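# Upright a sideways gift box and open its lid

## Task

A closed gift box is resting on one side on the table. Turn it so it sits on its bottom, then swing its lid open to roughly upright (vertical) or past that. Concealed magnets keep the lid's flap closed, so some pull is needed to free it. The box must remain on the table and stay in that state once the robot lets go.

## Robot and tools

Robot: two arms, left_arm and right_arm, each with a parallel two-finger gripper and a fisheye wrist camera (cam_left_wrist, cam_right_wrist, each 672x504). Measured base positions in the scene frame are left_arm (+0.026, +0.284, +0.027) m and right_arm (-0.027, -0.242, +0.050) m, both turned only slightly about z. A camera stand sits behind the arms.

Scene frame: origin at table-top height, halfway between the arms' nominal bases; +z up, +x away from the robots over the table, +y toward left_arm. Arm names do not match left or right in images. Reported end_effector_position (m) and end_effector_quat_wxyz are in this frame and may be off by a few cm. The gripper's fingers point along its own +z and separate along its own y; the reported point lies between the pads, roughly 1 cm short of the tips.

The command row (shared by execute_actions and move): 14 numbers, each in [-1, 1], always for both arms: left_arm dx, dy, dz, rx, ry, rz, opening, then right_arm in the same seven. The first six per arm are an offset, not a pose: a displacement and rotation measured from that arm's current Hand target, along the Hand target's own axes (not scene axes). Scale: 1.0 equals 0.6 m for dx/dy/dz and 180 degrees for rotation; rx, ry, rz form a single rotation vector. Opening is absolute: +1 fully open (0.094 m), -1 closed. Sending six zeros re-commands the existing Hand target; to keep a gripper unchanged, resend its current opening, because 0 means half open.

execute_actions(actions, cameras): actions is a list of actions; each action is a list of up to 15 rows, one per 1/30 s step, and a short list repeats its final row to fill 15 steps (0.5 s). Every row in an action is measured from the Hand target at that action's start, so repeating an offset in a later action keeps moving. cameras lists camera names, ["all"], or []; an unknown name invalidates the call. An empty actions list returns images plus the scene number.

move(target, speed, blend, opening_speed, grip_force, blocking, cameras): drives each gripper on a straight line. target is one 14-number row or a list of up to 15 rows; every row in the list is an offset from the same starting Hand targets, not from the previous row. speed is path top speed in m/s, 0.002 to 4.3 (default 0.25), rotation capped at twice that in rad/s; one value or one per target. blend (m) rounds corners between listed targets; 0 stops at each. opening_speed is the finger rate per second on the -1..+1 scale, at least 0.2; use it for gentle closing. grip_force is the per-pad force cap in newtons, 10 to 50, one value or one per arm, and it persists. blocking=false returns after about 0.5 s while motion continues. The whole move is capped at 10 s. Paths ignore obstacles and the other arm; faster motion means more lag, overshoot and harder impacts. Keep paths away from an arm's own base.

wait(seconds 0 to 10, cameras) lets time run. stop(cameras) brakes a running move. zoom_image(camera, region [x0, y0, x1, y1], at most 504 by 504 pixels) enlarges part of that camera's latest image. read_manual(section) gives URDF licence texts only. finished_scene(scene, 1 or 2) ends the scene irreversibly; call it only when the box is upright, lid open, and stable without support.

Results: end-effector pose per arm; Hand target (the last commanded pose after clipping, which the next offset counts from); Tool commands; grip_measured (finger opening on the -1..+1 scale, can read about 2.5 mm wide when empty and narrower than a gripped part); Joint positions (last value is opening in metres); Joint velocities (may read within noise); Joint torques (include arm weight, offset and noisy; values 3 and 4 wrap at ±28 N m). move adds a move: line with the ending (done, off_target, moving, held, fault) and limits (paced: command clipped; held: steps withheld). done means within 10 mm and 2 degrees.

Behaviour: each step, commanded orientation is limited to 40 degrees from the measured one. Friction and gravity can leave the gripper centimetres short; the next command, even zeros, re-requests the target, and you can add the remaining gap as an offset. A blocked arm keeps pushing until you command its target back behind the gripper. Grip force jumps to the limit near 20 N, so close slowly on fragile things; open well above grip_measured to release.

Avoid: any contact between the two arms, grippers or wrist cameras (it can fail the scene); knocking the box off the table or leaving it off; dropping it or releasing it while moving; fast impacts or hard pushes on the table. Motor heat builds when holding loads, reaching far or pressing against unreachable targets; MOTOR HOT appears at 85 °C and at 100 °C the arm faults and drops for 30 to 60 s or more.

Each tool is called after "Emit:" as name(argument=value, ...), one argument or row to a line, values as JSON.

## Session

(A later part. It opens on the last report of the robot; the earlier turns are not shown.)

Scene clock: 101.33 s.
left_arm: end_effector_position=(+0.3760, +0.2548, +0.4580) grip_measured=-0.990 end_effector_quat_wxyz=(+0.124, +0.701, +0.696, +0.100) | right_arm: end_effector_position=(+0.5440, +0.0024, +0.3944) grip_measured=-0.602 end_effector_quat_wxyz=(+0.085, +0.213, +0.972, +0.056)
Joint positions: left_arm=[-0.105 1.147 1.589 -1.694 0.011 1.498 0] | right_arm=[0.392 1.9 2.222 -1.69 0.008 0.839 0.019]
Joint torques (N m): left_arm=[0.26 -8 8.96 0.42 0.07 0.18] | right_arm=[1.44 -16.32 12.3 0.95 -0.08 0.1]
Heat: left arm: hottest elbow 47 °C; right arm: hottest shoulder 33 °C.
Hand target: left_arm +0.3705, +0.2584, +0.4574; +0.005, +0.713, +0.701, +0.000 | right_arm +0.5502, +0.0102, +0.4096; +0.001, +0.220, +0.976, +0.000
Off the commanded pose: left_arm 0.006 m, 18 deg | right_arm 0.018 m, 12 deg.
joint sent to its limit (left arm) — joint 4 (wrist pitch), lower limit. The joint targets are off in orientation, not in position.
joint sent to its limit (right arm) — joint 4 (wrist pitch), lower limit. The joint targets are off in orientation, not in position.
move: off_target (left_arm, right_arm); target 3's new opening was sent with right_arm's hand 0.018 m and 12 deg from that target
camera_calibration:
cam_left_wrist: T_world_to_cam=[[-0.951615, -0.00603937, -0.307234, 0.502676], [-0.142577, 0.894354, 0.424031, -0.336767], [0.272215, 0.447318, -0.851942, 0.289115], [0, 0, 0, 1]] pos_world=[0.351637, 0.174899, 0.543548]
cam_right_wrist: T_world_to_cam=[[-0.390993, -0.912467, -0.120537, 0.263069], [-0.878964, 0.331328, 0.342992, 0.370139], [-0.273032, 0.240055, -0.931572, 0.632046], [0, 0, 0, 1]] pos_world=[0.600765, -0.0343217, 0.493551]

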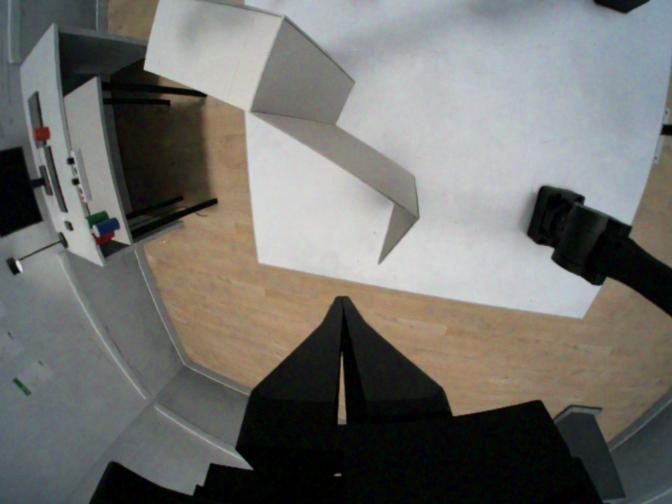

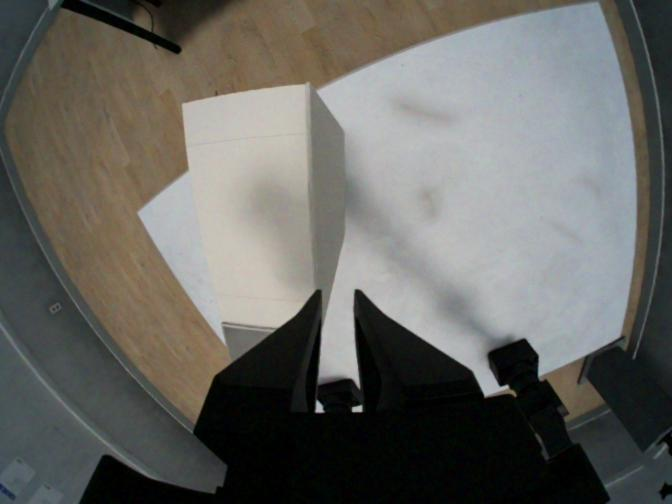

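Emit:
execute_actions(
  actions=[],
)

Scene clock: 102.07 s.
left_arm: end_effector_position=(+0.3760, +0.2548, +0.4580) grip_measured=-0.990 end_effector_quat_wxyz=(+0.124, +0.701, +0.696, +0.100) | right_arm: end_effector_position=(+0.5440, +0.0024, +0.3944) grip_measured=-0.601 end_effector_quat_wxyz=(+0.085, +0.213, +0.972, +0.056)
Joint positions: left_arm=[-0.105 1.147 1.589 -1.694 0.011 1.498 0] | right_arm=[0.392 1.9 2.222 -1.69 0.008 0.839 0.019]
Joint velocities: within noise
Joint torques (N m): left_arm=[0.67 -7.94 8.98 0.4 0.1 0.17] | right_arm=[1.38 -16.38 12.29 0.92 -0.1 0.11]
Heat: left arm: hottest elbow 47 °C; right arm: hottest shoulder 33 °C.
Hand target: left_arm +0.3705, +0.2584, +0.4574; +0.005, +0.713, +0.701, +0.000 | right_arm +0.5502, +0.0102, +0.4096; +0.001, +0.220, +0.976, +0.000
Tool commands: left_gripper/opening=-1.0 right_gripper/opening=-0.6
Off the commanded pose: left_arm 0.006 m, 18 deg | right_arm 0.018 m, 12 deg.
camera_calibration:
cam_left_wrist: T_world_to_cam=[[-0.951615, -0.00603937, -0.307234, 0.502676], [-0.142577, 0.894354, 0.424031, -0.336767], [0.272215, 0.447318, -0.851942, 0.289115], [0, 0, 0, 1]] pos_world=[0.351637, 0.174899, 0.543548]
cam_right_wrist: T_world_to_cam=[[-0.390993, -0.912467, -0.120537, 0.263069], [-0.878964, 0.331328, 0.342992, 0.370139], [-0.273032, 0.240055, -0.931572, 0.632046], [0, 0, 0, 1]] pos_world=[0.600765, -0.0343217, 0.493551]

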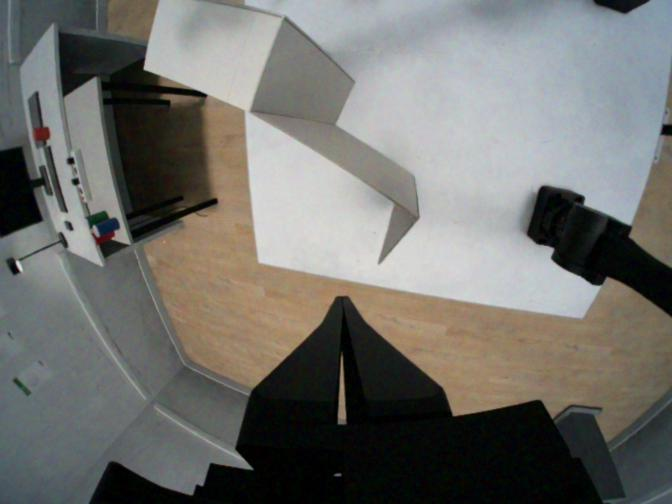

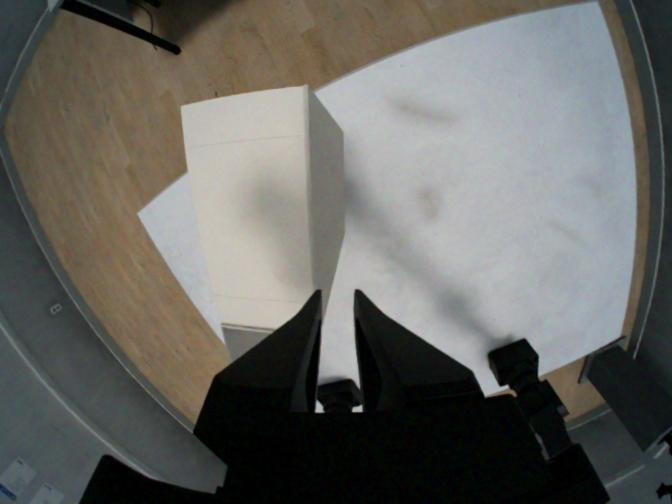

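Emit:
move(
  target=[0,0,0,0,0,0,-1,-0.053,0.031,0.0967,0,0,0,-0.5],
  cameras=["all"],
)

Scene clock: 103.47 s.
left_arm: end_effector_position=(+0.3760, +0.2548, +0.4580) grip_measured=-0.990 end_effector_quat_wxyz=(+0.124, +0.701, +0.696, +0.100) | right_arm: end_effector_position=(+0.5765, +0.0162, +0.3375) grip_measured=-0.501 end_effector_quat_wxyz=(+0.055, +0.214, +0.975, +0.038)
Joint positions: left_arm=[-0.105 1.147 1.589 -1.694 0.011 1.498 0] | right_arm=[0.39 2.039 2.292 -1.69 0.004 0.839 0.023]
Joint torques (N m): left_arm=[0.5 -8 9.01 0.4 0.08 0.18] | right_arm=[-0.26 -18.55 11.96 0.81 -0.06 -0.04]
Heat: left arm: hottest elbow 46 °C; right arm: hottest shoulder 33 °C.
Hand target: left_arm +0.3705, +0.2584, +0.4574; +0.005, +0.713, +0.701, +0.000 | right_arm +0.5871, +0.0133, +0.3518; +0.001, +0.220, +0.976, +0.000
Off the commanded pose: left_arm 0.007 m, 18 deg | right_arm 0.018 m, 8 deg.
joint sent to its limit (left arm) — joint 4 (wrist pitch), lower limit. The joint targets are off in orientation, not in position.
joint sent to its limit (right arm) — joint 4 (wrist pitch), lower limit. The joint targets are off in orientation, not in position.
move: off_target (left_arm, right_arm)
camera_calibration:
cam_left_wrist: T_world_to_cam=[[-0.951615, -0.00603937, -0.307234, 0.502676], [-0.142577, 0.894354, 0.424031, -0.336767], [0.272215, 0.447318, -0.851942, 0.289115], [0, 0, 0, 1]] pos_world=[0.351637, 0.174899, 0.543548]
cam_right_wrist: T_world_to_cam=[[-0.398012, -0.914417, -0.0736789, 0.269814], [-0.854777, 0.340492, 0.39169, 0.383117], [-0.333081, 0.218876, -0.917142, 0.614699], [0, 0, 0, 1]] pos_world=[0.639613, -0.0182687, 0.433582]

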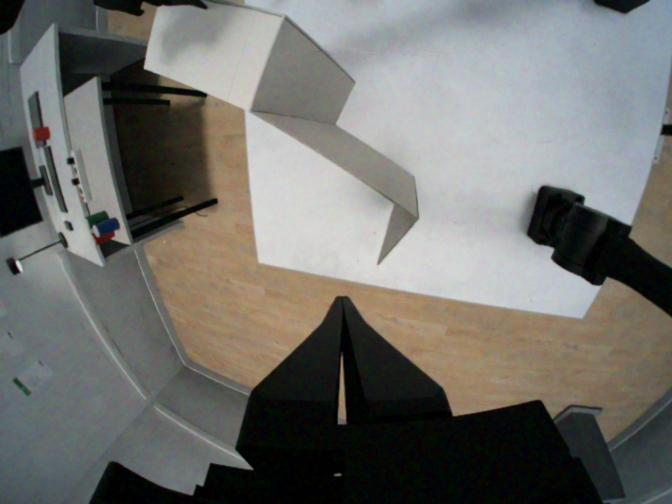

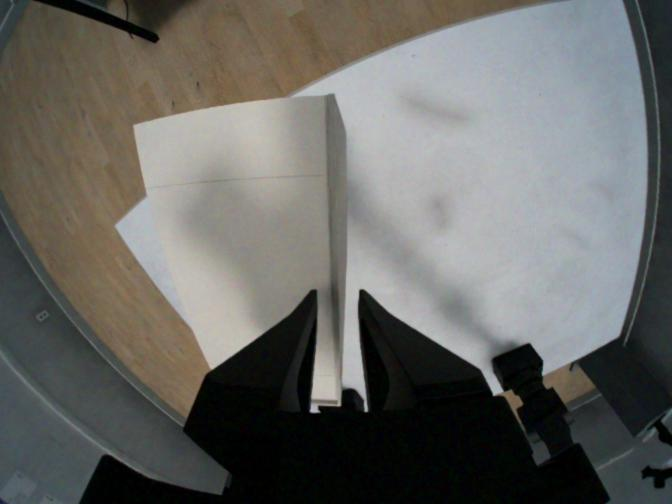

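Emit:
move(
  target=[0,0,0,0,0,0,-1,0,0.004,0.022,0,0,0,-0.5],
  cameras=["cam_right_wrist"],
  speed=0.1,
)

Emit:
zoom_image(
  camera="cam_right_wrist",
  region=[250, 200, 430, 420],
)

Scene clock: 104.77 s.
left_arm: end_effector_position=(+0.3760, +0.2548, +0.4580) grip_measured=-0.990 end_effector_quat_wxyz=(+0.124, +0.701, +0.696, +0.100) | right_arm: end_effector_position=(+0.5777, +0.0167, +0.3321) grip_measured=-0.501 end_effector_quat_wxyz=(+0.052, +0.214, +0.975, +0.035)
Joint positions: left_arm=[-0.105 1.147 1.589 -1.694 0.011 1.498 0] | right_arm=[0.39 2.047 2.292 -1.69 0.004 0.839 0.023]
Joint torques (N m): left_arm=[0.32 -7.65 9.03 0.4 0.06 0.15] | right_arm=[-0.15 -17.73 11.47 0.76 -0.06 -0.03]
Heat: left arm: hottest elbow 46 °C; right arm: hottest shoulder 33 °C.
Hand target: left_arm +0.3705, +0.2584, +0.4574; +0.005, +0.713, +0.701, +0.000 | right_arm +0.5882, +0.0155, +0.3385; +0.001, +0.220, +0.976, +0.000
Off the commanded pose: left_arm 0.007 m, 18 deg | right_arm 0.012 m, 7 deg.
joint sent to its limit (left arm) — joint 4 (wrist pitch), lower limit. The joint targets are off in orientation, not in position.
joint sent to its limit (right arm) — joint 4 (wrist pitch), lower limit. The joint targets are off in orientation, not in position.
move: off_target (left_arm, right_arm)
camera_calibration:
cam_right_wrist: T_world_to_cam=[[-0.398532, -0.914666, -0.0675147, 0.268588], [-0.85174, 0.3418, 0.397129, 0.38246], [-0.340164, 0.215773, -0.915276, 0.613626], [0, 0, 0, 1]] pos_world=[0.641531, -0.017461, 0.427885]
Images, in order (width x height): cam_right_wrist 672x504.

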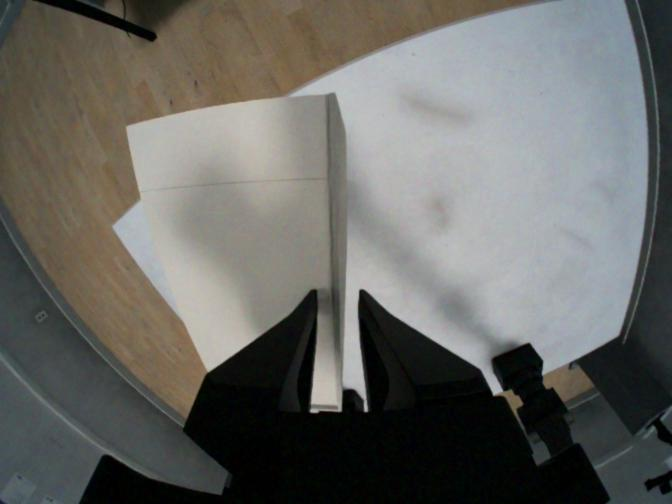

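Scaled by 2.291 from the camera's 672x504 image, which has a finer 960x720 frame.

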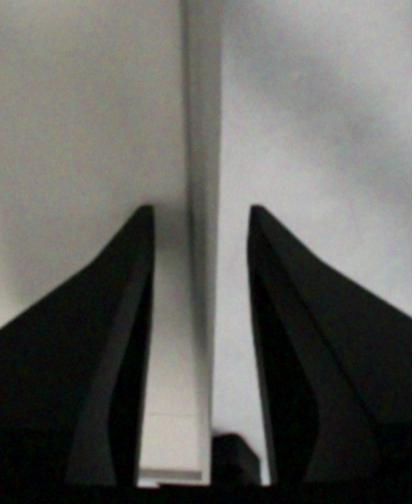

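Emit:
move(
  target=[0,0,0,0,0,0,-1,0,0.0,0.014,0,0,0,-0.5],
  cameras=["cam_right_wrist"],
  speed=0.1,
)

Emit:
zoom_image(
  camera="cam_right_wrist",
  region=[250, 200, 430, 420],
)

Scene clock: 105.87 s.
left_arm: end_effector_position=(+0.3760, +0.2548, +0.4580) grip_measured=-0.990 end_effector_quat_wxyz=(+0.124, +0.701, +0.696, +0.100) | right_arm: end_effector_position=(+0.5777, +0.0167, +0.3319) grip_measured=-0.501 end_effector_quat_wxyz=(+0.052, +0.214, +0.975, +0.035)
Joint positions: left_arm=[-0.105 1.147 1.589 -1.694 0.011 1.498 0] | right_arm=[0.39 2.048 2.292 -1.69 0.004 0.839 0.023]
Joint torques (N m): left_arm=[0.26 -7.65 8.95 0.38 0.09 0.17] | right_arm=[-0.26 -17.2 10.86 0.96 -0.06 -0.03]
Heat: left arm: hottest elbow 46 °C; right arm: hottest shoulder 33 °C.
Hand target: left_arm +0.3705, +0.2584, +0.4574; +0.005, +0.713, +0.701, +0.000 | right_arm +0.5882, +0.0155, +0.3300; +0.001, +0.220, +0.976, +0.000
Off the commanded pose: left_arm 0.007 m, 18 deg | right_arm 0.011 m, 7 deg.
joint sent to its limit (left arm) — joint 4 (wrist pitch), lower limit. The joint targets are off in orientation, not in position.
joint sent to its limit (right arm) — joint 4 (wrist pitch), lower limit. The joint targets are off in orientation, not in position.
move: off_target (left_arm, right_arm)
camera_calibration:
cam_right_wrist: T_world_to_cam=[[-0.39862, -0.914647, -0.0672547, 0.268554], [-0.851577, 0.341913, 0.397381, 0.382455], [-0.340468, 0.215677, -0.915186, 0.613541], [0, 0, 0, 1]] pos_world=[0.641632, -0.0174607, 0.427585]
Images, in order (width x height): cam_right_wrist 672x504.

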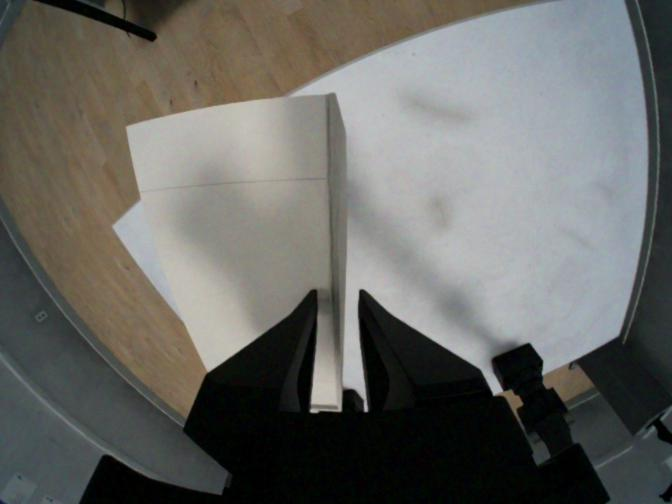

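Scaled by 2.291 from the camera's 672x504 image, which has a finer 960x720 frame.

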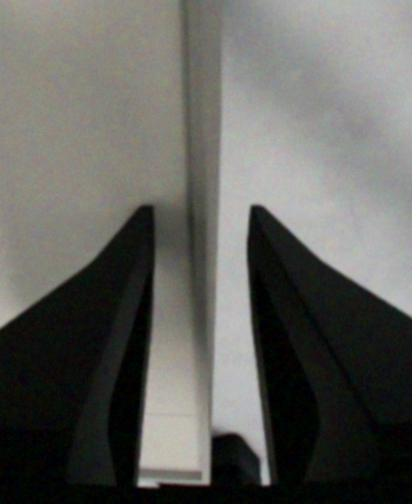

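Emit:
move(
  target=[0,0,0,0,0,0,-1,0,0.0,0.0,0,0,0,-1],
  cameras=["cam_right_wrist"],
  opening_speed=0.5,
)

Emit:
zoom_image(
  camera="cam_right_wrist",
  region=[250, 200, 430, 420],
)

Scene clock: 107.23 s.
left_arm: end_effector_position=(+0.3760, +0.2548, +0.4580) grip_measured=-0.990 end_effector_quat_wxyz=(+0.124, +0.701, +0.696, +0.100) | right_arm: end_effector_position=(+0.5771, +0.0165, +0.3318) grip_measured=-0.949 end_effector_quat_wxyz=(+0.051, +0.214, +0.975, +0.034)
Joint positions: left_arm=[-0.105 1.147 1.589 -1.694 0.011 1.498 0] | right_arm=[0.39 2.048 2.292 -1.693 0.003 0.839 0.002]
Joint torques (N m): left_arm=[0.32 -8.06 9.02 0.4 0.09 0.18] | right_arm=[-0.03 -16.97 10.88 0.94 -0.02 -0.01]
Heat: left arm: hottest elbow 46 °C; right arm: hottest shoulder 33 °C.
Hand target: left_arm +0.3705, +0.2584, +0.4574; +0.005, +0.713, +0.701, +0.000 | right_arm +0.5882, +0.0155, +0.3300; +0.001, +0.220, +0.976, +0.000
Off the commanded pose: left_arm 0.007 m, 18 deg | right_arm 0.011 m, 7 deg.
joint sent to its limit (left arm) — joint 4 (wrist pitch), lower limit. The joint targets are off in orientation, not in position.
joint sent to its limit (right arm) — joint 4 (wrist pitch), lower limit. The joint targets are off in orientation, not in position.
move: off_target (left_arm, right_arm)
camera_calibration:
cam_right_wrist: T_world_to_cam=[[-0.398326, -0.914903, -0.065488, 0.267345], [-0.850714, 0.341796, 0.399327, 0.380844], [-0.342962, 0.214774, -0.914467, 0.614522], [0, 0, 0, 1]] pos_world=[0.641238, -0.0175591, 0.427386]
Images, in order (width x height): cam_right_wrist 672x504.

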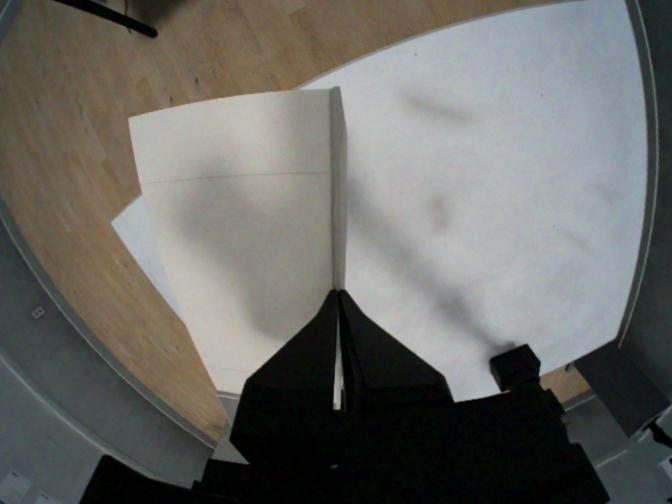

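Scaled by 2.291 from the camera's 672x504 image, which has a finer 960x720 frame.

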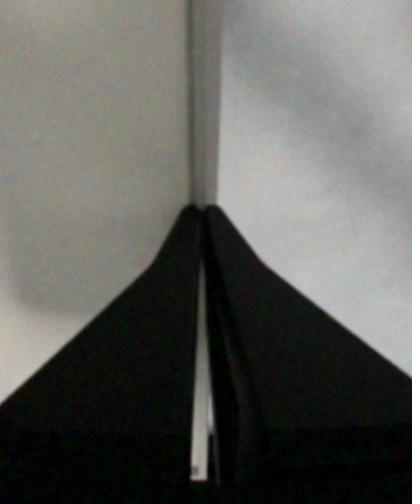

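Emit:
move(
  target=[
    [0,0,0,0,0,0,-1,0.006,-0.138,0.008,-0.0833,-0.0018,0.0139,-1],
    [0,0,0,0,0,0,-1,0.0233,-0.2657,0.058,-0.1667,-0.0073,0.0277,-1],
    [0,0,0,0,0,0,-1,0.049,-0.374,0.143,-0.25,-0.0164,0.0413,-1],
  ],
  blend=0.03,
  speed=0.12,
  cameras=["all"],
)

Scene clock: 111.93 s.
left_arm: end_effector_position=(+0.3760, +0.2548, +0.4580) grip_measured=-0.990 end_effector_quat_wxyz=(+0.124, +0.701, +0.696, +0.100) | right_arm: end_effector_position=(+0.4658, -0.1705, +0.2248) grip_measured=-0.956 end_effector_quat_wxyz=(+0.090, +0.266, +0.891, +0.357)
Joint positions: left_arm=[-0.105 1.147 1.589 -1.694 0.011 1.498 0] | right_arm=[-0.086 1.467 1.08 -0.784 -0.658 0.65 0.002]
Joint torques (N m): left_arm=[0.26 -7.82 8.95 0.42 0.08 0.18] | right_arm=[-0.44 -13.63 7.38 1.78 -0.88 -0.07]
Heat: left arm: hottest elbow 46 °C; right arm: hottest shoulder 33 °C.
Hand target: left_arm +0.3705, +0.2584, +0.4574; +0.005, +0.713, +0.701, +0.000 | right_arm +0.4655, -0.1745, +0.2441; +0.109, +0.264, +0.885, +0.368
Off the commanded pose: left_arm 0.007 m, 18 deg | right_arm 0.020 m, 3 deg.
joint sent to its limit (left arm) — joint 4 (wrist pitch), lower limit. The joint targets are off in orientation, not in position.
move: off_target (left_arm, right_arm)
camera_calibration:
cam_left_wrist: T_world_to_cam=[[-0.951615, -0.00603937, -0.307234, 0.502676], [-0.142577, 0.894354, 0.424031, -0.336767], [0.272215, 0.447318, -0.851942, 0.289115], [0, 0, 0, 1]] pos_world=[0.351637, 0.174899, 0.543548]
cam_right_wrist: T_world_to_cam=[[-0.401695, -0.625762, -0.668628, 0.231395], [-0.90961, 0.188069, 0.370459, 0.400491], [-0.106071, 0.757002, -0.644746, 0.440114], [0, 0, 0, 1]] pos_world=[0.503924, -0.263689, 0.290114]

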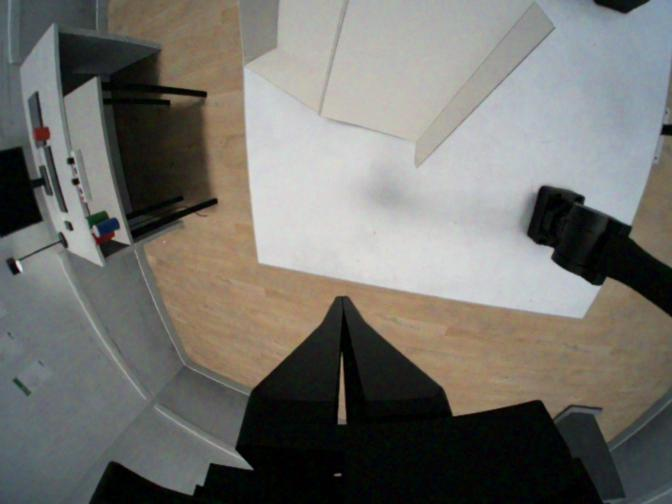

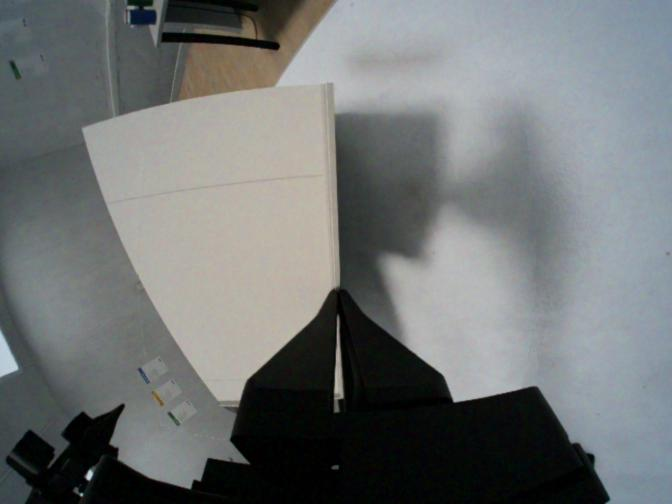

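Emit:
move(
  target=[
    [0,0,0,0,0,0,-1,0.0698,-0.0695,0.1173,-0.111,-0.0139,0.0097,-1],
    [0,0,0,0,0,0,-1,0.073,-0.193,0.181,-0.1944,-0.023,0.0124,-1],
  ],
  blend=0.03,
  speed=0.1,
  cameras=["all"],
)

Scene clock: 116.87 s.
left_arm: end_effector_position=(+0.3760, +0.2548, +0.4580) grip_measured=-0.990 end_effector_quat_wxyz=(+0.124, +0.701, +0.696, +0.100) | right_arm: end_effector_position=(+0.4250, -0.1510, +0.0822) grip_measured=-0.957 end_effector_quat_wxyz=(+0.206, +0.245, +0.731, +0.603)
Joint positions: left_arm=[-0.105 1.147 1.589 -1.694 0.011 1.498 0] | right_arm=[-0.142 1.9 0.521 1.015 -1.014 1.251 0.002]
Joint torques (N m): left_arm=[0.56 -7.71 9.05 0.35 0.08 0.18] | right_arm=[-0.15 -10.17 2.44 3.43 -0.45 0.18]
Heat: left arm: hottest elbow 46 °C; right arm: hottest shoulder 33 °C.
Hand target: left_arm +0.3705, +0.2584, +0.4574; +0.005, +0.713, +0.701, +0.000 | right_arm +0.4261, -0.1546, +0.0853; +0.208, +0.249, +0.724, +0.609
Off the commanded pose: left_arm 0.007 m, 18 deg | right_arm 0.005 m, 1 deg.
joint sent to its limit (left arm) — joint 4 (wrist pitch), lower limit. The joint targets are off in orientation, not in position.
move: off_target (left_arm)
camera_calibration:
cam_left_wrist: T_world_to_cam=[[-0.951615, -0.00603937, -0.307234, 0.502676], [-0.142577, 0.894354, 0.424031, -0.336767], [0.272215, 0.447318, -0.851942, 0.289115], [0, 0, 0, 1]] pos_world=[0.351637, 0.174899, 0.543548]
cam_right_wrist: T_world_to_cam=[[-0.106376, -0.182067, -0.977515, 0.098676], [-0.984279, 0.158681, 0.0775568, 0.463964], [0.140992, 0.970398, -0.196085, 0.219339], [0, 0, 0, 1]] pos_world=[0.436242, -0.268502, 0.103483]

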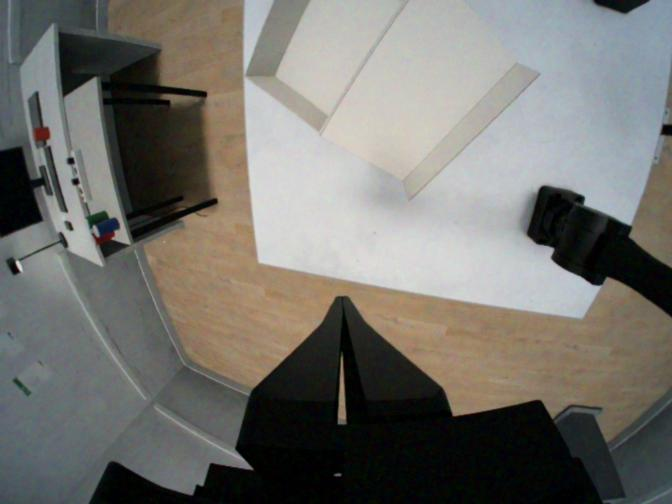

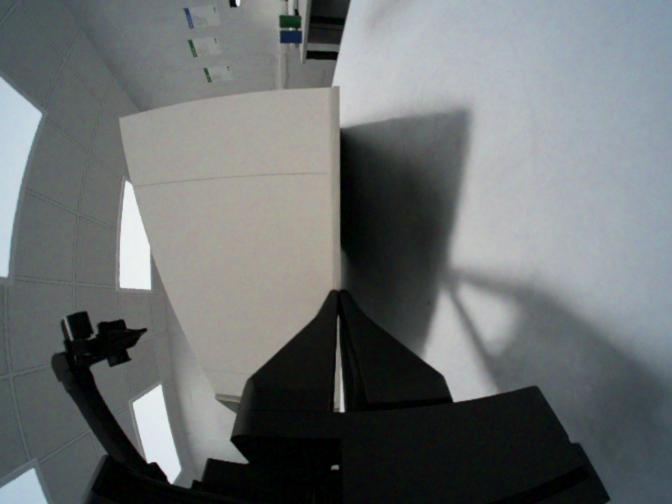

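Emit:
move(
  target=[0,0,0,0,0,0,-1,0,-0.036,0.002,-0.0194,0,0,-1],
  speed=0.06,
  cameras=["cam_right_wrist"],
)

Scene clock: 118.77 s.
left_arm: end_effector_position=(+0.3760, +0.2548, +0.4580) grip_measured=-0.990 end_effector_quat_wxyz=(+0.124, +0.701, +0.696, +0.100) | right_arm: end_effector_position=(+0.4186, -0.1513, +0.0589) grip_measured=-0.957 end_effector_quat_wxyz=(+0.209, +0.242, +0.713, +0.624)
Joint positions: left_arm=[-0.105 1.147 1.589 -1.694 0.011 1.498 0] | right_arm=[-0.15 2.056 0.521 1.27 -1.038 1.344 0.002]
Joint torques (N m): left_arm=[0.56 -7.59 9.02 0.38 0.09 0.17] | right_arm=[-0.56 -10.58 2.35 3.1 -0.42 0.11]
Heat: left arm: hottest elbow 45 °C; right arm: hottest shoulder 33 °C.
Hand target: left_arm +0.3705, +0.2584, +0.4574; +0.005, +0.713, +0.701, +0.000 | right_arm +0.4246, -0.1565, +0.0639; +0.215, +0.242, +0.705, +0.631
Off the commanded pose: left_arm 0.007 m, 18 deg | right_arm 0.009 m, 1 deg.
joint sent to its limit (left arm) — joint 4 (wrist pitch), lower limit. The joint targets are off in orientation, not in position.
move: off_target (left_arm)
camera_calibration:
cam_right_wrist: T_world_to_cam=[[-0.0806088, -0.132719, -0.98787, 0.072454], [-0.986071, 0.155283, 0.0596, 0.460798], [0.145489, 0.978914, -0.143387, 0.212384], [0, 0, 0, 1]] pos_world=[0.42932, -0.269844, 0.0745648]
Images, in order (width x height): cam_right_wrist 672x504.

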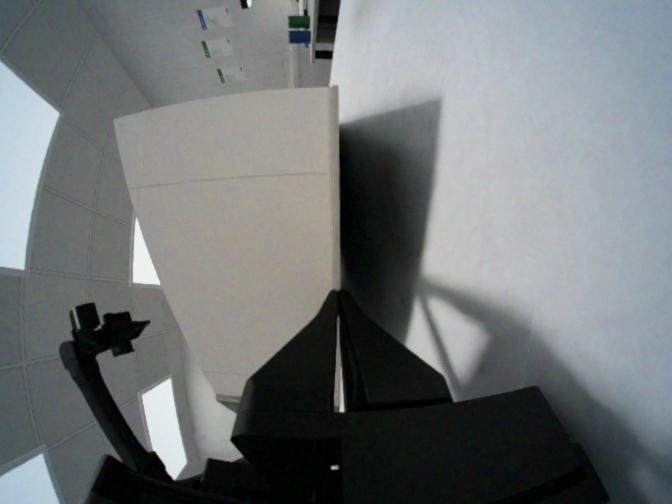

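Emit:
move(
  target=[0,0,0,0,0,0,-1,0,-0.027,0,-0.014,0,0,-1],
  speed=0.06,
  cameras=["cam_right_wrist"],
)

Scene clock: 120.03 s.
left_arm: end_effector_position=(+0.3760, +0.2548, +0.4580) grip_measured=-0.990 end_effector_quat_wxyz=(+0.124, +0.701, +0.696, +0.100) | right_arm: end_effector_position=(+0.4158, -0.1519, +0.0537) grip_measured=-0.957 end_effector_quat_wxyz=(+0.222, +0.228, +0.697, +0.643)
Joint positions: left_arm=[-0.105 1.147 1.589 -1.694 0.011 1.498 0] | right_arm=[-0.156 2.151 0.531 1.468 -1.057 1.422 0.002]
Joint torques (N m): left_arm=[0.32 -7.71 9.02 0.31 0.06 0.17] | right_arm=[-0.21 -9.17 2.58 2.43 -0.13 0.14]
Heat: left arm: hottest elbow 45 °C; right arm: hottest shoulder 33 °C.
Hand target: left_arm +0.3705, +0.2584, +0.4574; +0.005, +0.713, +0.701, +0.000 | right_arm +0.4235, -0.1579, +0.0478; +0.221, +0.237, +0.691, +0.646
Off the commanded pose: left_arm 0.007 m, 18 deg | right_arm 0.011 m, 1 deg.
joint sent to its limit (left arm) — joint 4 (wrist pitch), lower limit. The joint targets are off in orientation, not in position.
move: off_target (left_arm, right_arm)
camera_calibration:
cam_right_wrist: T_world_to_cam=[[-0.0294076, -0.0979656, -0.994755, 0.0513766], [-0.988599, 0.149877, 0.0144654, 0.461078], [0.147673, 0.983839, -0.101256, 0.210201], [0, 0, 0, 1]] pos_world=[0.426291, -0.270875, 0.0657215]
Images, in order (width x height): cam_right_wrist 672x504.

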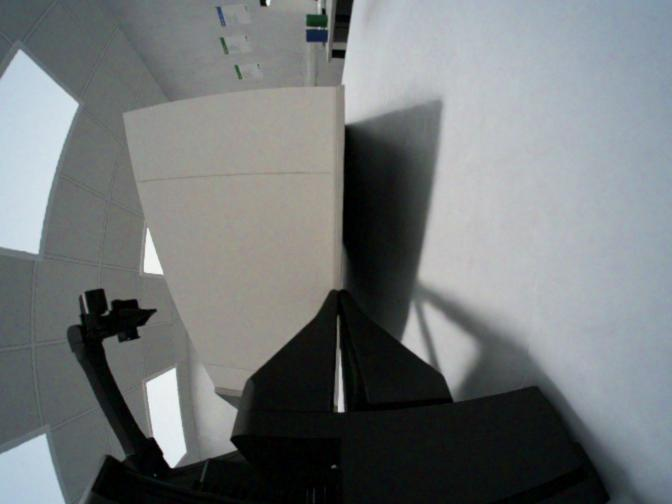

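Emit:
move(
  target=[0,0,0,0,0,0,-1,0,0,0,0,0,0,0.6],
  opening_speed=0.4,
  cameras=["all"],
)

Scene clock: 124.57 s.
left_arm: end_effector_position=(+0.3760, +0.2548, +0.4580) grip_measured=-0.990 end_effector_quat_wxyz=(+0.124, +0.701, +0.696, +0.100) | right_arm: end_effector_position=(+0.4179, -0.1525, +0.0642) grip_measured=+0.595 end_effector_quat_wxyz=(+0.226, +0.221, +0.689, +0.652)
Joint positions: left_arm=[-0.105 1.147 1.589 -1.694 0.011 1.498 0] | right_arm=[-0.159 2.142 0.535 1.506 -1.067 1.46 0.075]
Joint torques (N m): left_arm=[0.44 -7.88 8.98 0.42 0.08 0.18] | right_arm=[-0.26 -8 2.44 1.32 0.29 -0.18]
Heat: left arm: hottest elbow 45 °C; right arm: hottest shoulder 33 °C.
Hand target: left_arm +0.3705, +0.2584, +0.4574; +0.005, +0.713, +0.701, +0.000 | right_arm +0.4234, -0.1578, +0.0478; +0.221, +0.237, +0.691, +0.646
Off the commanded pose: left_arm 0.007 m, 18 deg | right_arm 0.018 m, 2 deg.
joint sent to its limit (left arm) — joint 4 (wrist pitch), lower limit. The joint targets are off in orientation, not in position.
move: off_target (left_arm, right_arm)
camera_calibration:
cam_left_wrist: T_world_to_cam=[[-0.951615, -0.00603937, -0.307234, 0.502676], [-0.142577, 0.894354, 0.424031, -0.336767], [0.272215, 0.447318, -0.851942, 0.289115], [0, 0, 0, 1]] pos_world=[0.351637, 0.174899, 0.543548]
cam_right_wrist: T_world_to_cam=[[-0.0083973, -0.0813613, -0.996649, 0.0557131], [-0.989418, 0.145048, -0.00350459, 0.463904], [0.144847, 0.986074, -0.0817184, 0.211788], [0, 0, 0, 1]] pos_world=[0.428786, -0.271594, 0.0744592]

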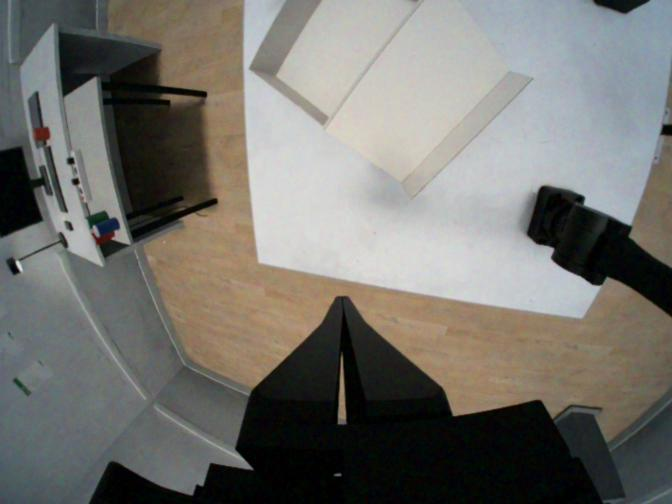

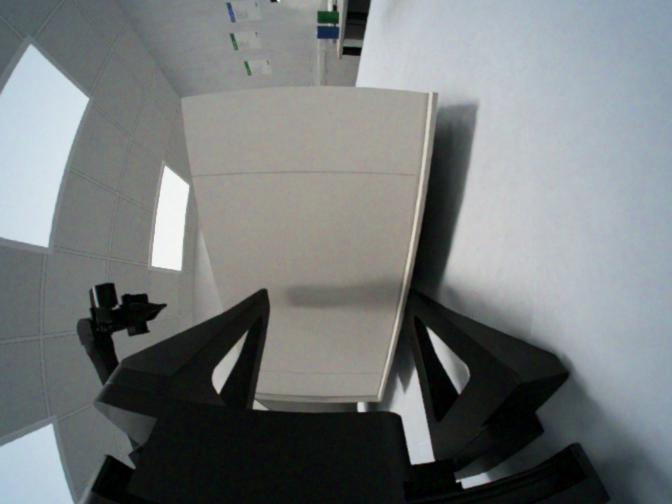

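Emit:
move(
  target=[0,0,0,0,0,0,-1,0,0,-0.1,0,0,0,0.6],
  speed=0.06,
  cameras=["all"],
)

Scene clock: 126.27 s.
left_arm: end_effector_position=(+0.3760, +0.2548, +0.4580) grip_measured=-0.990 end_effector_quat_wxyz=(+0.124, +0.701, +0.696, +0.100) | right_arm: end_effector_position=(+0.3949, -0.1946, +0.0638) grip_measured=+0.598 end_effector_quat_wxyz=(+0.221, +0.220, +0.688, +0.655)
Joint positions: left_arm=[-0.105 1.147 1.589 -1.694 0.011 1.498 0] | right_arm=[-0.297 2.141 0.504 1.51 -1.215 1.436 0.075]
Joint torques (N m): left_arm=[0.32 -8 9.05 0.49 0.07 0.18] | right_arm=[-1.9 -9.29 -0.77 1.1 -0.15 -0.45]
Heat: left arm: hottest elbow 45 °C; right arm: hottest shoulder 33 °C.
Hand target: left_arm +0.3705, +0.2584, +0.4574; +0.005, +0.713, +0.701, +0.000 | right_arm +0.3867, -0.2052, +0.0519; +0.220, +0.237, +0.691, +0.646
Off the commanded pose: left_arm 0.007 m, 18 deg | right_arm 0.018 m, 2 deg.
joint sent to its limit (left arm) — joint 4 (wrist pitch), lower limit. The joint targets are off in orientation, not in position.
move: off_target (left_arm, right_arm)
camera_calibration:
cam_left_wrist: T_world_to_cam=[[-0.951615, -0.00603937, -0.307234, 0.502676], [-0.142577, 0.894354, 0.424031, -0.336767], [0.272215, 0.447318, -0.851942, 0.289115], [0, 0, 0, 1]] pos_world=[0.351637, 0.174899, 0.543548]
cam_right_wrist: T_world_to_cam=[[-0.0111367, -0.0735746, -0.997228, 0.0543085], [-0.990793, 0.135385, 0.00107626, 0.445536], [0.13493, 0.988058, -0.0744049, 0.260403], [0, 0, 0, 1]] pos_world=[0.406902, -0.313616, 0.0730536]

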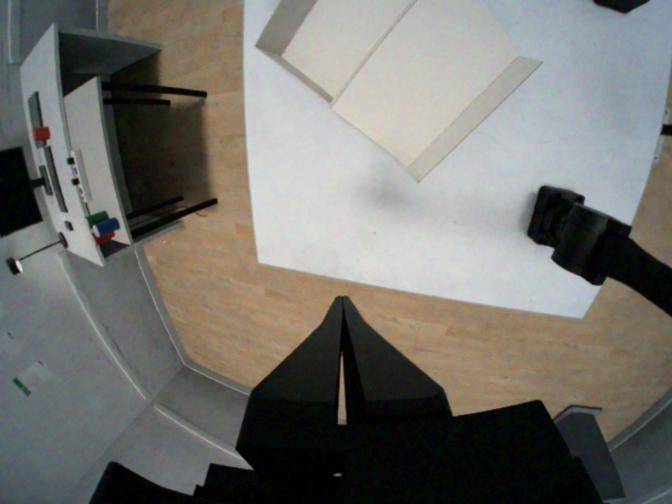

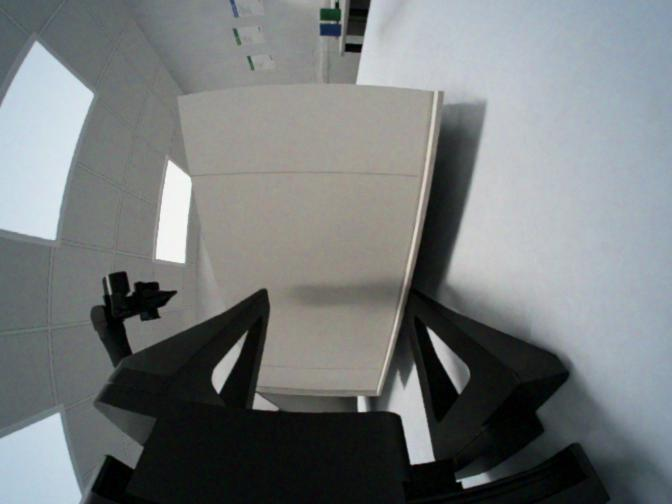

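Emit:
move(
  target=[
    [-0.326,0.2715,0.25,0,0,0,-1,0,0,0,0,0,0,0.6],
    [-0.326,0.2715,0.45,0,0,0,-1,0,0,0,0,0,0,0.6],
  ],
  blend=0.04,
  cameras=["cam_left_wrist"],
)

Scene clock: 129.17 s.
left_arm: end_effector_position=(+0.5303, +0.0634, +0.2035) grip_measured=-0.990 end_effector_quat_wxyz=(+0.011, +0.716, +0.698, +0.004) | right_arm: end_effector_position=(+0.3949, -0.1946, +0.0638) grip_measured=+0.598 end_effector_quat_wxyz=(+0.221, +0.220, +0.688, +0.655)
Joint positions: left_arm=[-0.439 1.782 1.62 -1.385 0 1.185 0] | right_arm=[-0.297 2.141 0.504 1.51 -1.215 1.436 0.075]
Joint torques (N m): left_arm=[-0.79 -15.68 9.63 0.61 0.24 -0.14] | right_arm=[-1.55 -9.05 -0.85 1.05 -0.12 -0.47]
Heat: left arm: hottest elbow 45 °C; right arm: hottest shoulder 33 °C.
Hand target: left_arm +0.5318, +0.0579, +0.1901; +0.005, +0.713, +0.701, +0.000 | right_arm +0.3867, -0.2052, +0.0519; +0.220, +0.237, +0.691, +0.646
Off the commanded pose: left_arm 0.015 m, 1 deg | right_arm 0.018 m, 2 deg.
move: off_target (left_arm, right_arm)
camera_calibration:
cam_left_wrist: T_world_to_cam=[[-0.999677, 0.0185619, -0.0173437, 0.535096], [0.00823627, 0.882665, 0.46993, -0.124259], [0.0240315, 0.469636, -0.882533, 0.252264], [0, 0, 0, 1]] pos_world=[0.529885, -0.0187256, 0.290305]
Images, in order (width x height): cam_left_wrist 672x504.

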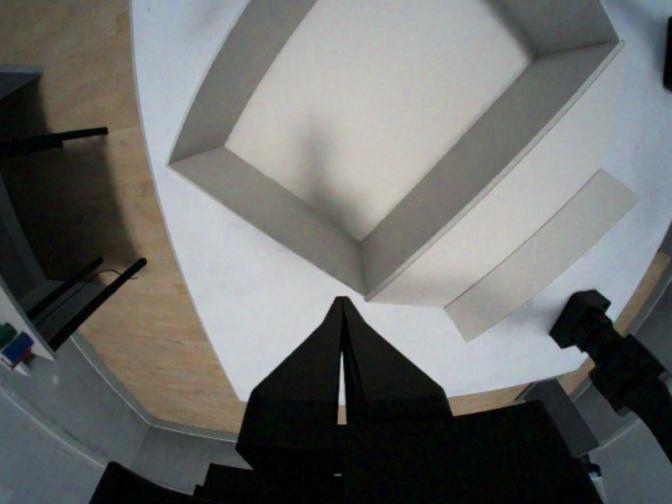

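Emit:
move(
  target=[
    [0,0,0.2,0,0,0,-1,0,0,0,0,0,0,0.6],
    [0.026,0.021,0.2,0,0,0,-1,0,0,0,0,0,0,0.6],
  ],
  cameras=["all"],
  speed=0.15,
)

Scene clock: 131.37 s.
left_arm: end_effector_position=(+0.5351, +0.0636, +0.0855) grip_measured=-0.990 end_effector_quat_wxyz=(+0.014, +0.715, +0.699, +0.003) | right_arm: end_effector_position=(+0.3949, -0.1946, +0.0638) grip_measured=+0.598 end_effector_quat_wxyz=(+0.221, +0.220, +0.688, +0.655)
Joint positions: left_arm=[-0.434 1.883 1.442 -1.102 0.005 1.186 0] | right_arm=[-0.297 2.141 0.504 1.51 -1.215 1.436 0.075]
Joint torques (N m): left_arm=[1.2 -15.09 10.25 0.51 0.06 0.23] | right_arm=[-2.43 -9.52 -0.72 1.1 -0.13 -0.45]
Heat: left arm: hottest elbow 45 °C; right arm: hottest shoulder 33 °C.
Hand target: left_arm +0.5454, +0.0724, +0.0701; +0.005, +0.713, +0.701, +0.000 | right_arm +0.3867, -0.2052, +0.0519; +0.221, +0.237, +0.691, +0.646
Off the commanded pose: left_arm 0.021 m, 1 deg | right_arm 0.018 m, 2 deg.
move: off_target (left_arm, right_arm)
camera_calibration:
cam_left_wrist: T_world_to_cam=[[-0.999729, 0.014002, -0.0186194, 0.538308], [0.00374529, 0.88543, 0.464758, -0.0663596], [0.0229937, 0.464562, -0.885242, 0.149044], [0, 0, 0, 1]] pos_world=[0.534983, -0.0180206, 0.172804]
cam_right_wrist: T_world_to_cam=[[-0.0108679, -0.073813, -0.997213, 0.0541231], [-0.990796, 0.135364, 0.000778407, 0.445553], [0.134929, 0.988043, -0.0746048, 0.260413], [0, 0, 0, 1]] pos_world=[0.406902, -0.313616, 0.0730535]

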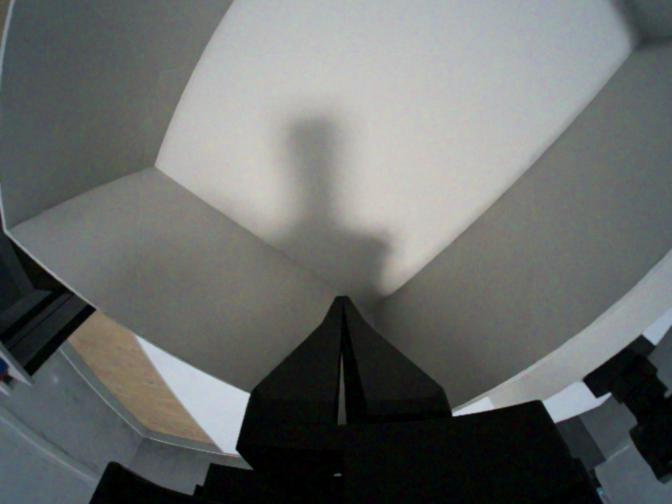

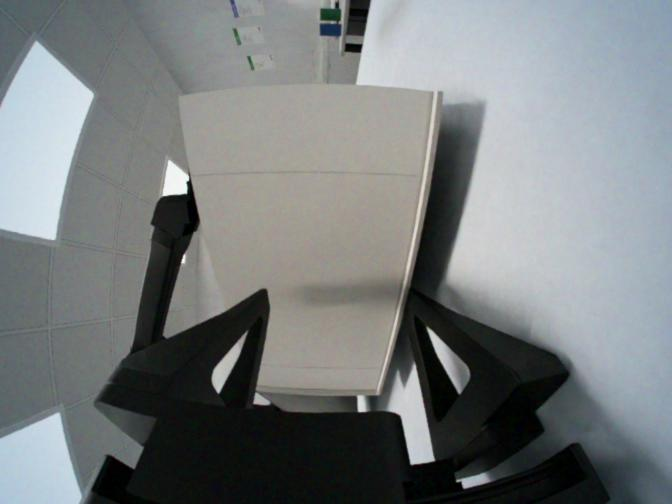

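Emit:
move(
  target=[0,0,0,0,0,0,-1,0,0,-0.12,0,0,0,0.6],
  cameras=["all"],
  speed=0.08,
)

Scene clock: 133.33 s.
left_arm: end_effector_position=(+0.5362, +0.0666, +0.0845) grip_measured=-0.990 end_effector_quat_wxyz=(+0.013, +0.713, +0.701, +0.002) | right_arm: end_effector_position=(+0.3487, -0.2562, +0.0629) grip_measured=+0.598 end_effector_quat_wxyz=(+0.223, +0.222, +0.688, +0.654)
Joint positions: left_arm=[-0.428 1.885 1.442 -1.102 0.006 1.187 0] | right_arm=[-0.529 2.08 0.447 1.287 -1.434 1.211 0.075]
Joint torques (N m): left_arm=[0.79 -14.92 10.3 0.46 0.03 0.2] | right_arm=[-1.26 -9.35 -0.35 0.98 -0.06 -0.31]
Heat: left arm: hottest elbow 45 °C; right arm: hottest shoulder 33 °C.
Hand target: left_arm +0.5454, +0.0725, +0.0700; +0.005, +0.713, +0.701, +0.000 | right_arm +0.3427, -0.2619, +0.0567; +0.220, +0.237, +0.691, +0.646
Off the commanded pose: left_arm 0.018 m, 1 deg | right_arm 0.010 m, 2 deg.
move: off_target (left_arm)
camera_calibration:
cam_left_wrist: T_world_to_cam=[[-0.99982, 0.00941105, -0.0164797, 0.539558], [0.000679058, 0.885562, 0.46452, -0.0668709], [0.0189654, 0.464425, -0.885409, 0.148912], [0, 0, 0, 1]] pos_world=[0.536682, -0.0150178, 0.171802]
cam_right_wrist: T_world_to_cam=[[-0.0125029, -0.07529, -0.997083, 0.04839], [-0.989841, 0.142169, 0.0016768, 0.409472], [0.141629, 0.986975, -0.0763026, 0.324964], [0, 0, 0, 1]] pos_world=[0.359893, -0.375303, 0.0723579]

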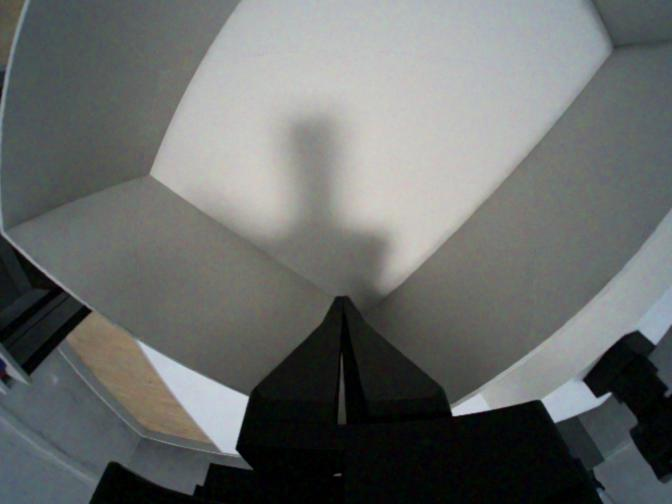

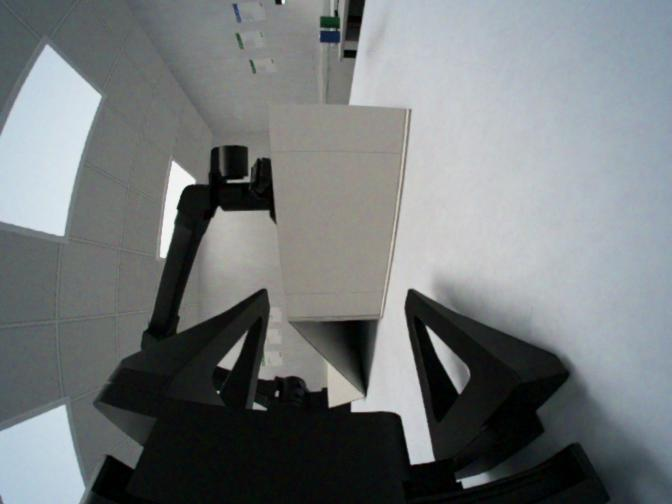

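Emit:
move(
  target=[
    [-0.026,-0.021,0,0,0,0,-1,0,-0.01,-0.03,0,0,0,0.6],
    [-0.026,-0.021,-0.2,0,0,0,-1,0,-0.01,-0.03,0,0,0,0.6],
    [0.2,-0.26,-0.55,0,0,0,-1,0,-0.01,-0.03,0,0,0,0.6],
  ],
  blend=[0.005,0.03,0],
  cameras=["all"],
)

Scene clock: 136.30 s.
left_arm: end_effector_position=(+0.3861, +0.1946, +0.3978) grip_measured=-0.990 end_effector_quat_wxyz=(+0.067, +0.709, +0.701, +0.038) | right_arm: end_effector_position=(+0.3370, -0.2704, +0.0625) grip_measured=+0.598 end_effector_quat_wxyz=(+0.222, +0.222, +0.687, +0.655)
Joint positions: left_arm=[-0.268 1.247 1.526 -1.696 0.006 1.341 0] | right_arm=[-0.588 2.022 0.447 1.017 -1.491 0.998 0.075]
Joint torques (N m): left_arm=[0.44 -8.18 10.73 0.24 0.15 0.18] | right_arm=[-1.32 -8 0.29 0.94 0.14 -0.44]
Heat: left arm: hottest elbow 45 °C; right arm: hottest shoulder 33 °C.
Hand target: left_arm +0.3894, +0.1977, +0.3980; +0.005, +0.713, +0.701, +0.000 | right_arm +0.3315, -0.2764, +0.0519; +0.221, +0.237, +0.691, +0.646
Off the commanded pose: left_arm 0.005 m, 8 deg | right_arm 0.013 m, 2 deg.
joint sent to its limit (left arm) — joint 4 (wrist pitch), lower limit. The joint targets are off in orientation, not in position.
move: off_target (left_arm, right_arm)
camera_calibration:
cam_left_wrist: T_world_to_cam=[[-0.989713, 0.000124309, -0.143069, 0.44167], [-0.0629504, 0.897619, 0.436254, -0.292138], [0.128476, 0.440772, -0.888377, 0.333225], [0, 0, 0, 1]] pos_world=[0.375925, 0.115298, 0.486665]
cam_right_wrist: T_world_to_cam=[[-0.0103769, -0.0719637, -0.997353, 0.0469447], [-0.990092, 0.140418, 0.000169543, 0.399624], [0.140034, 0.987474, -0.0727078, 0.341044], [0, 0, 0, 1]] pos_world=[0.348394, -0.389508, 0.0715492]

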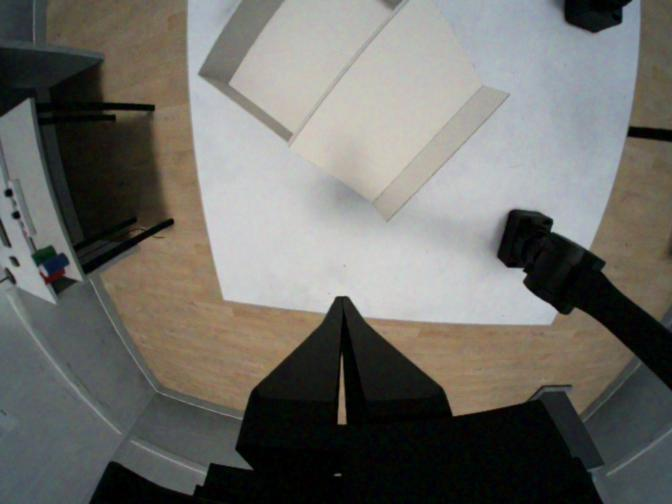

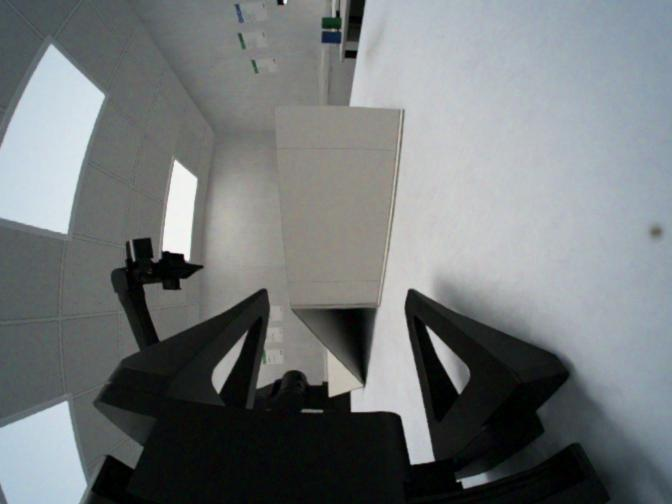

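Emit:
finished_scene(
  scene=2,
)

The scene is finished: the task was done.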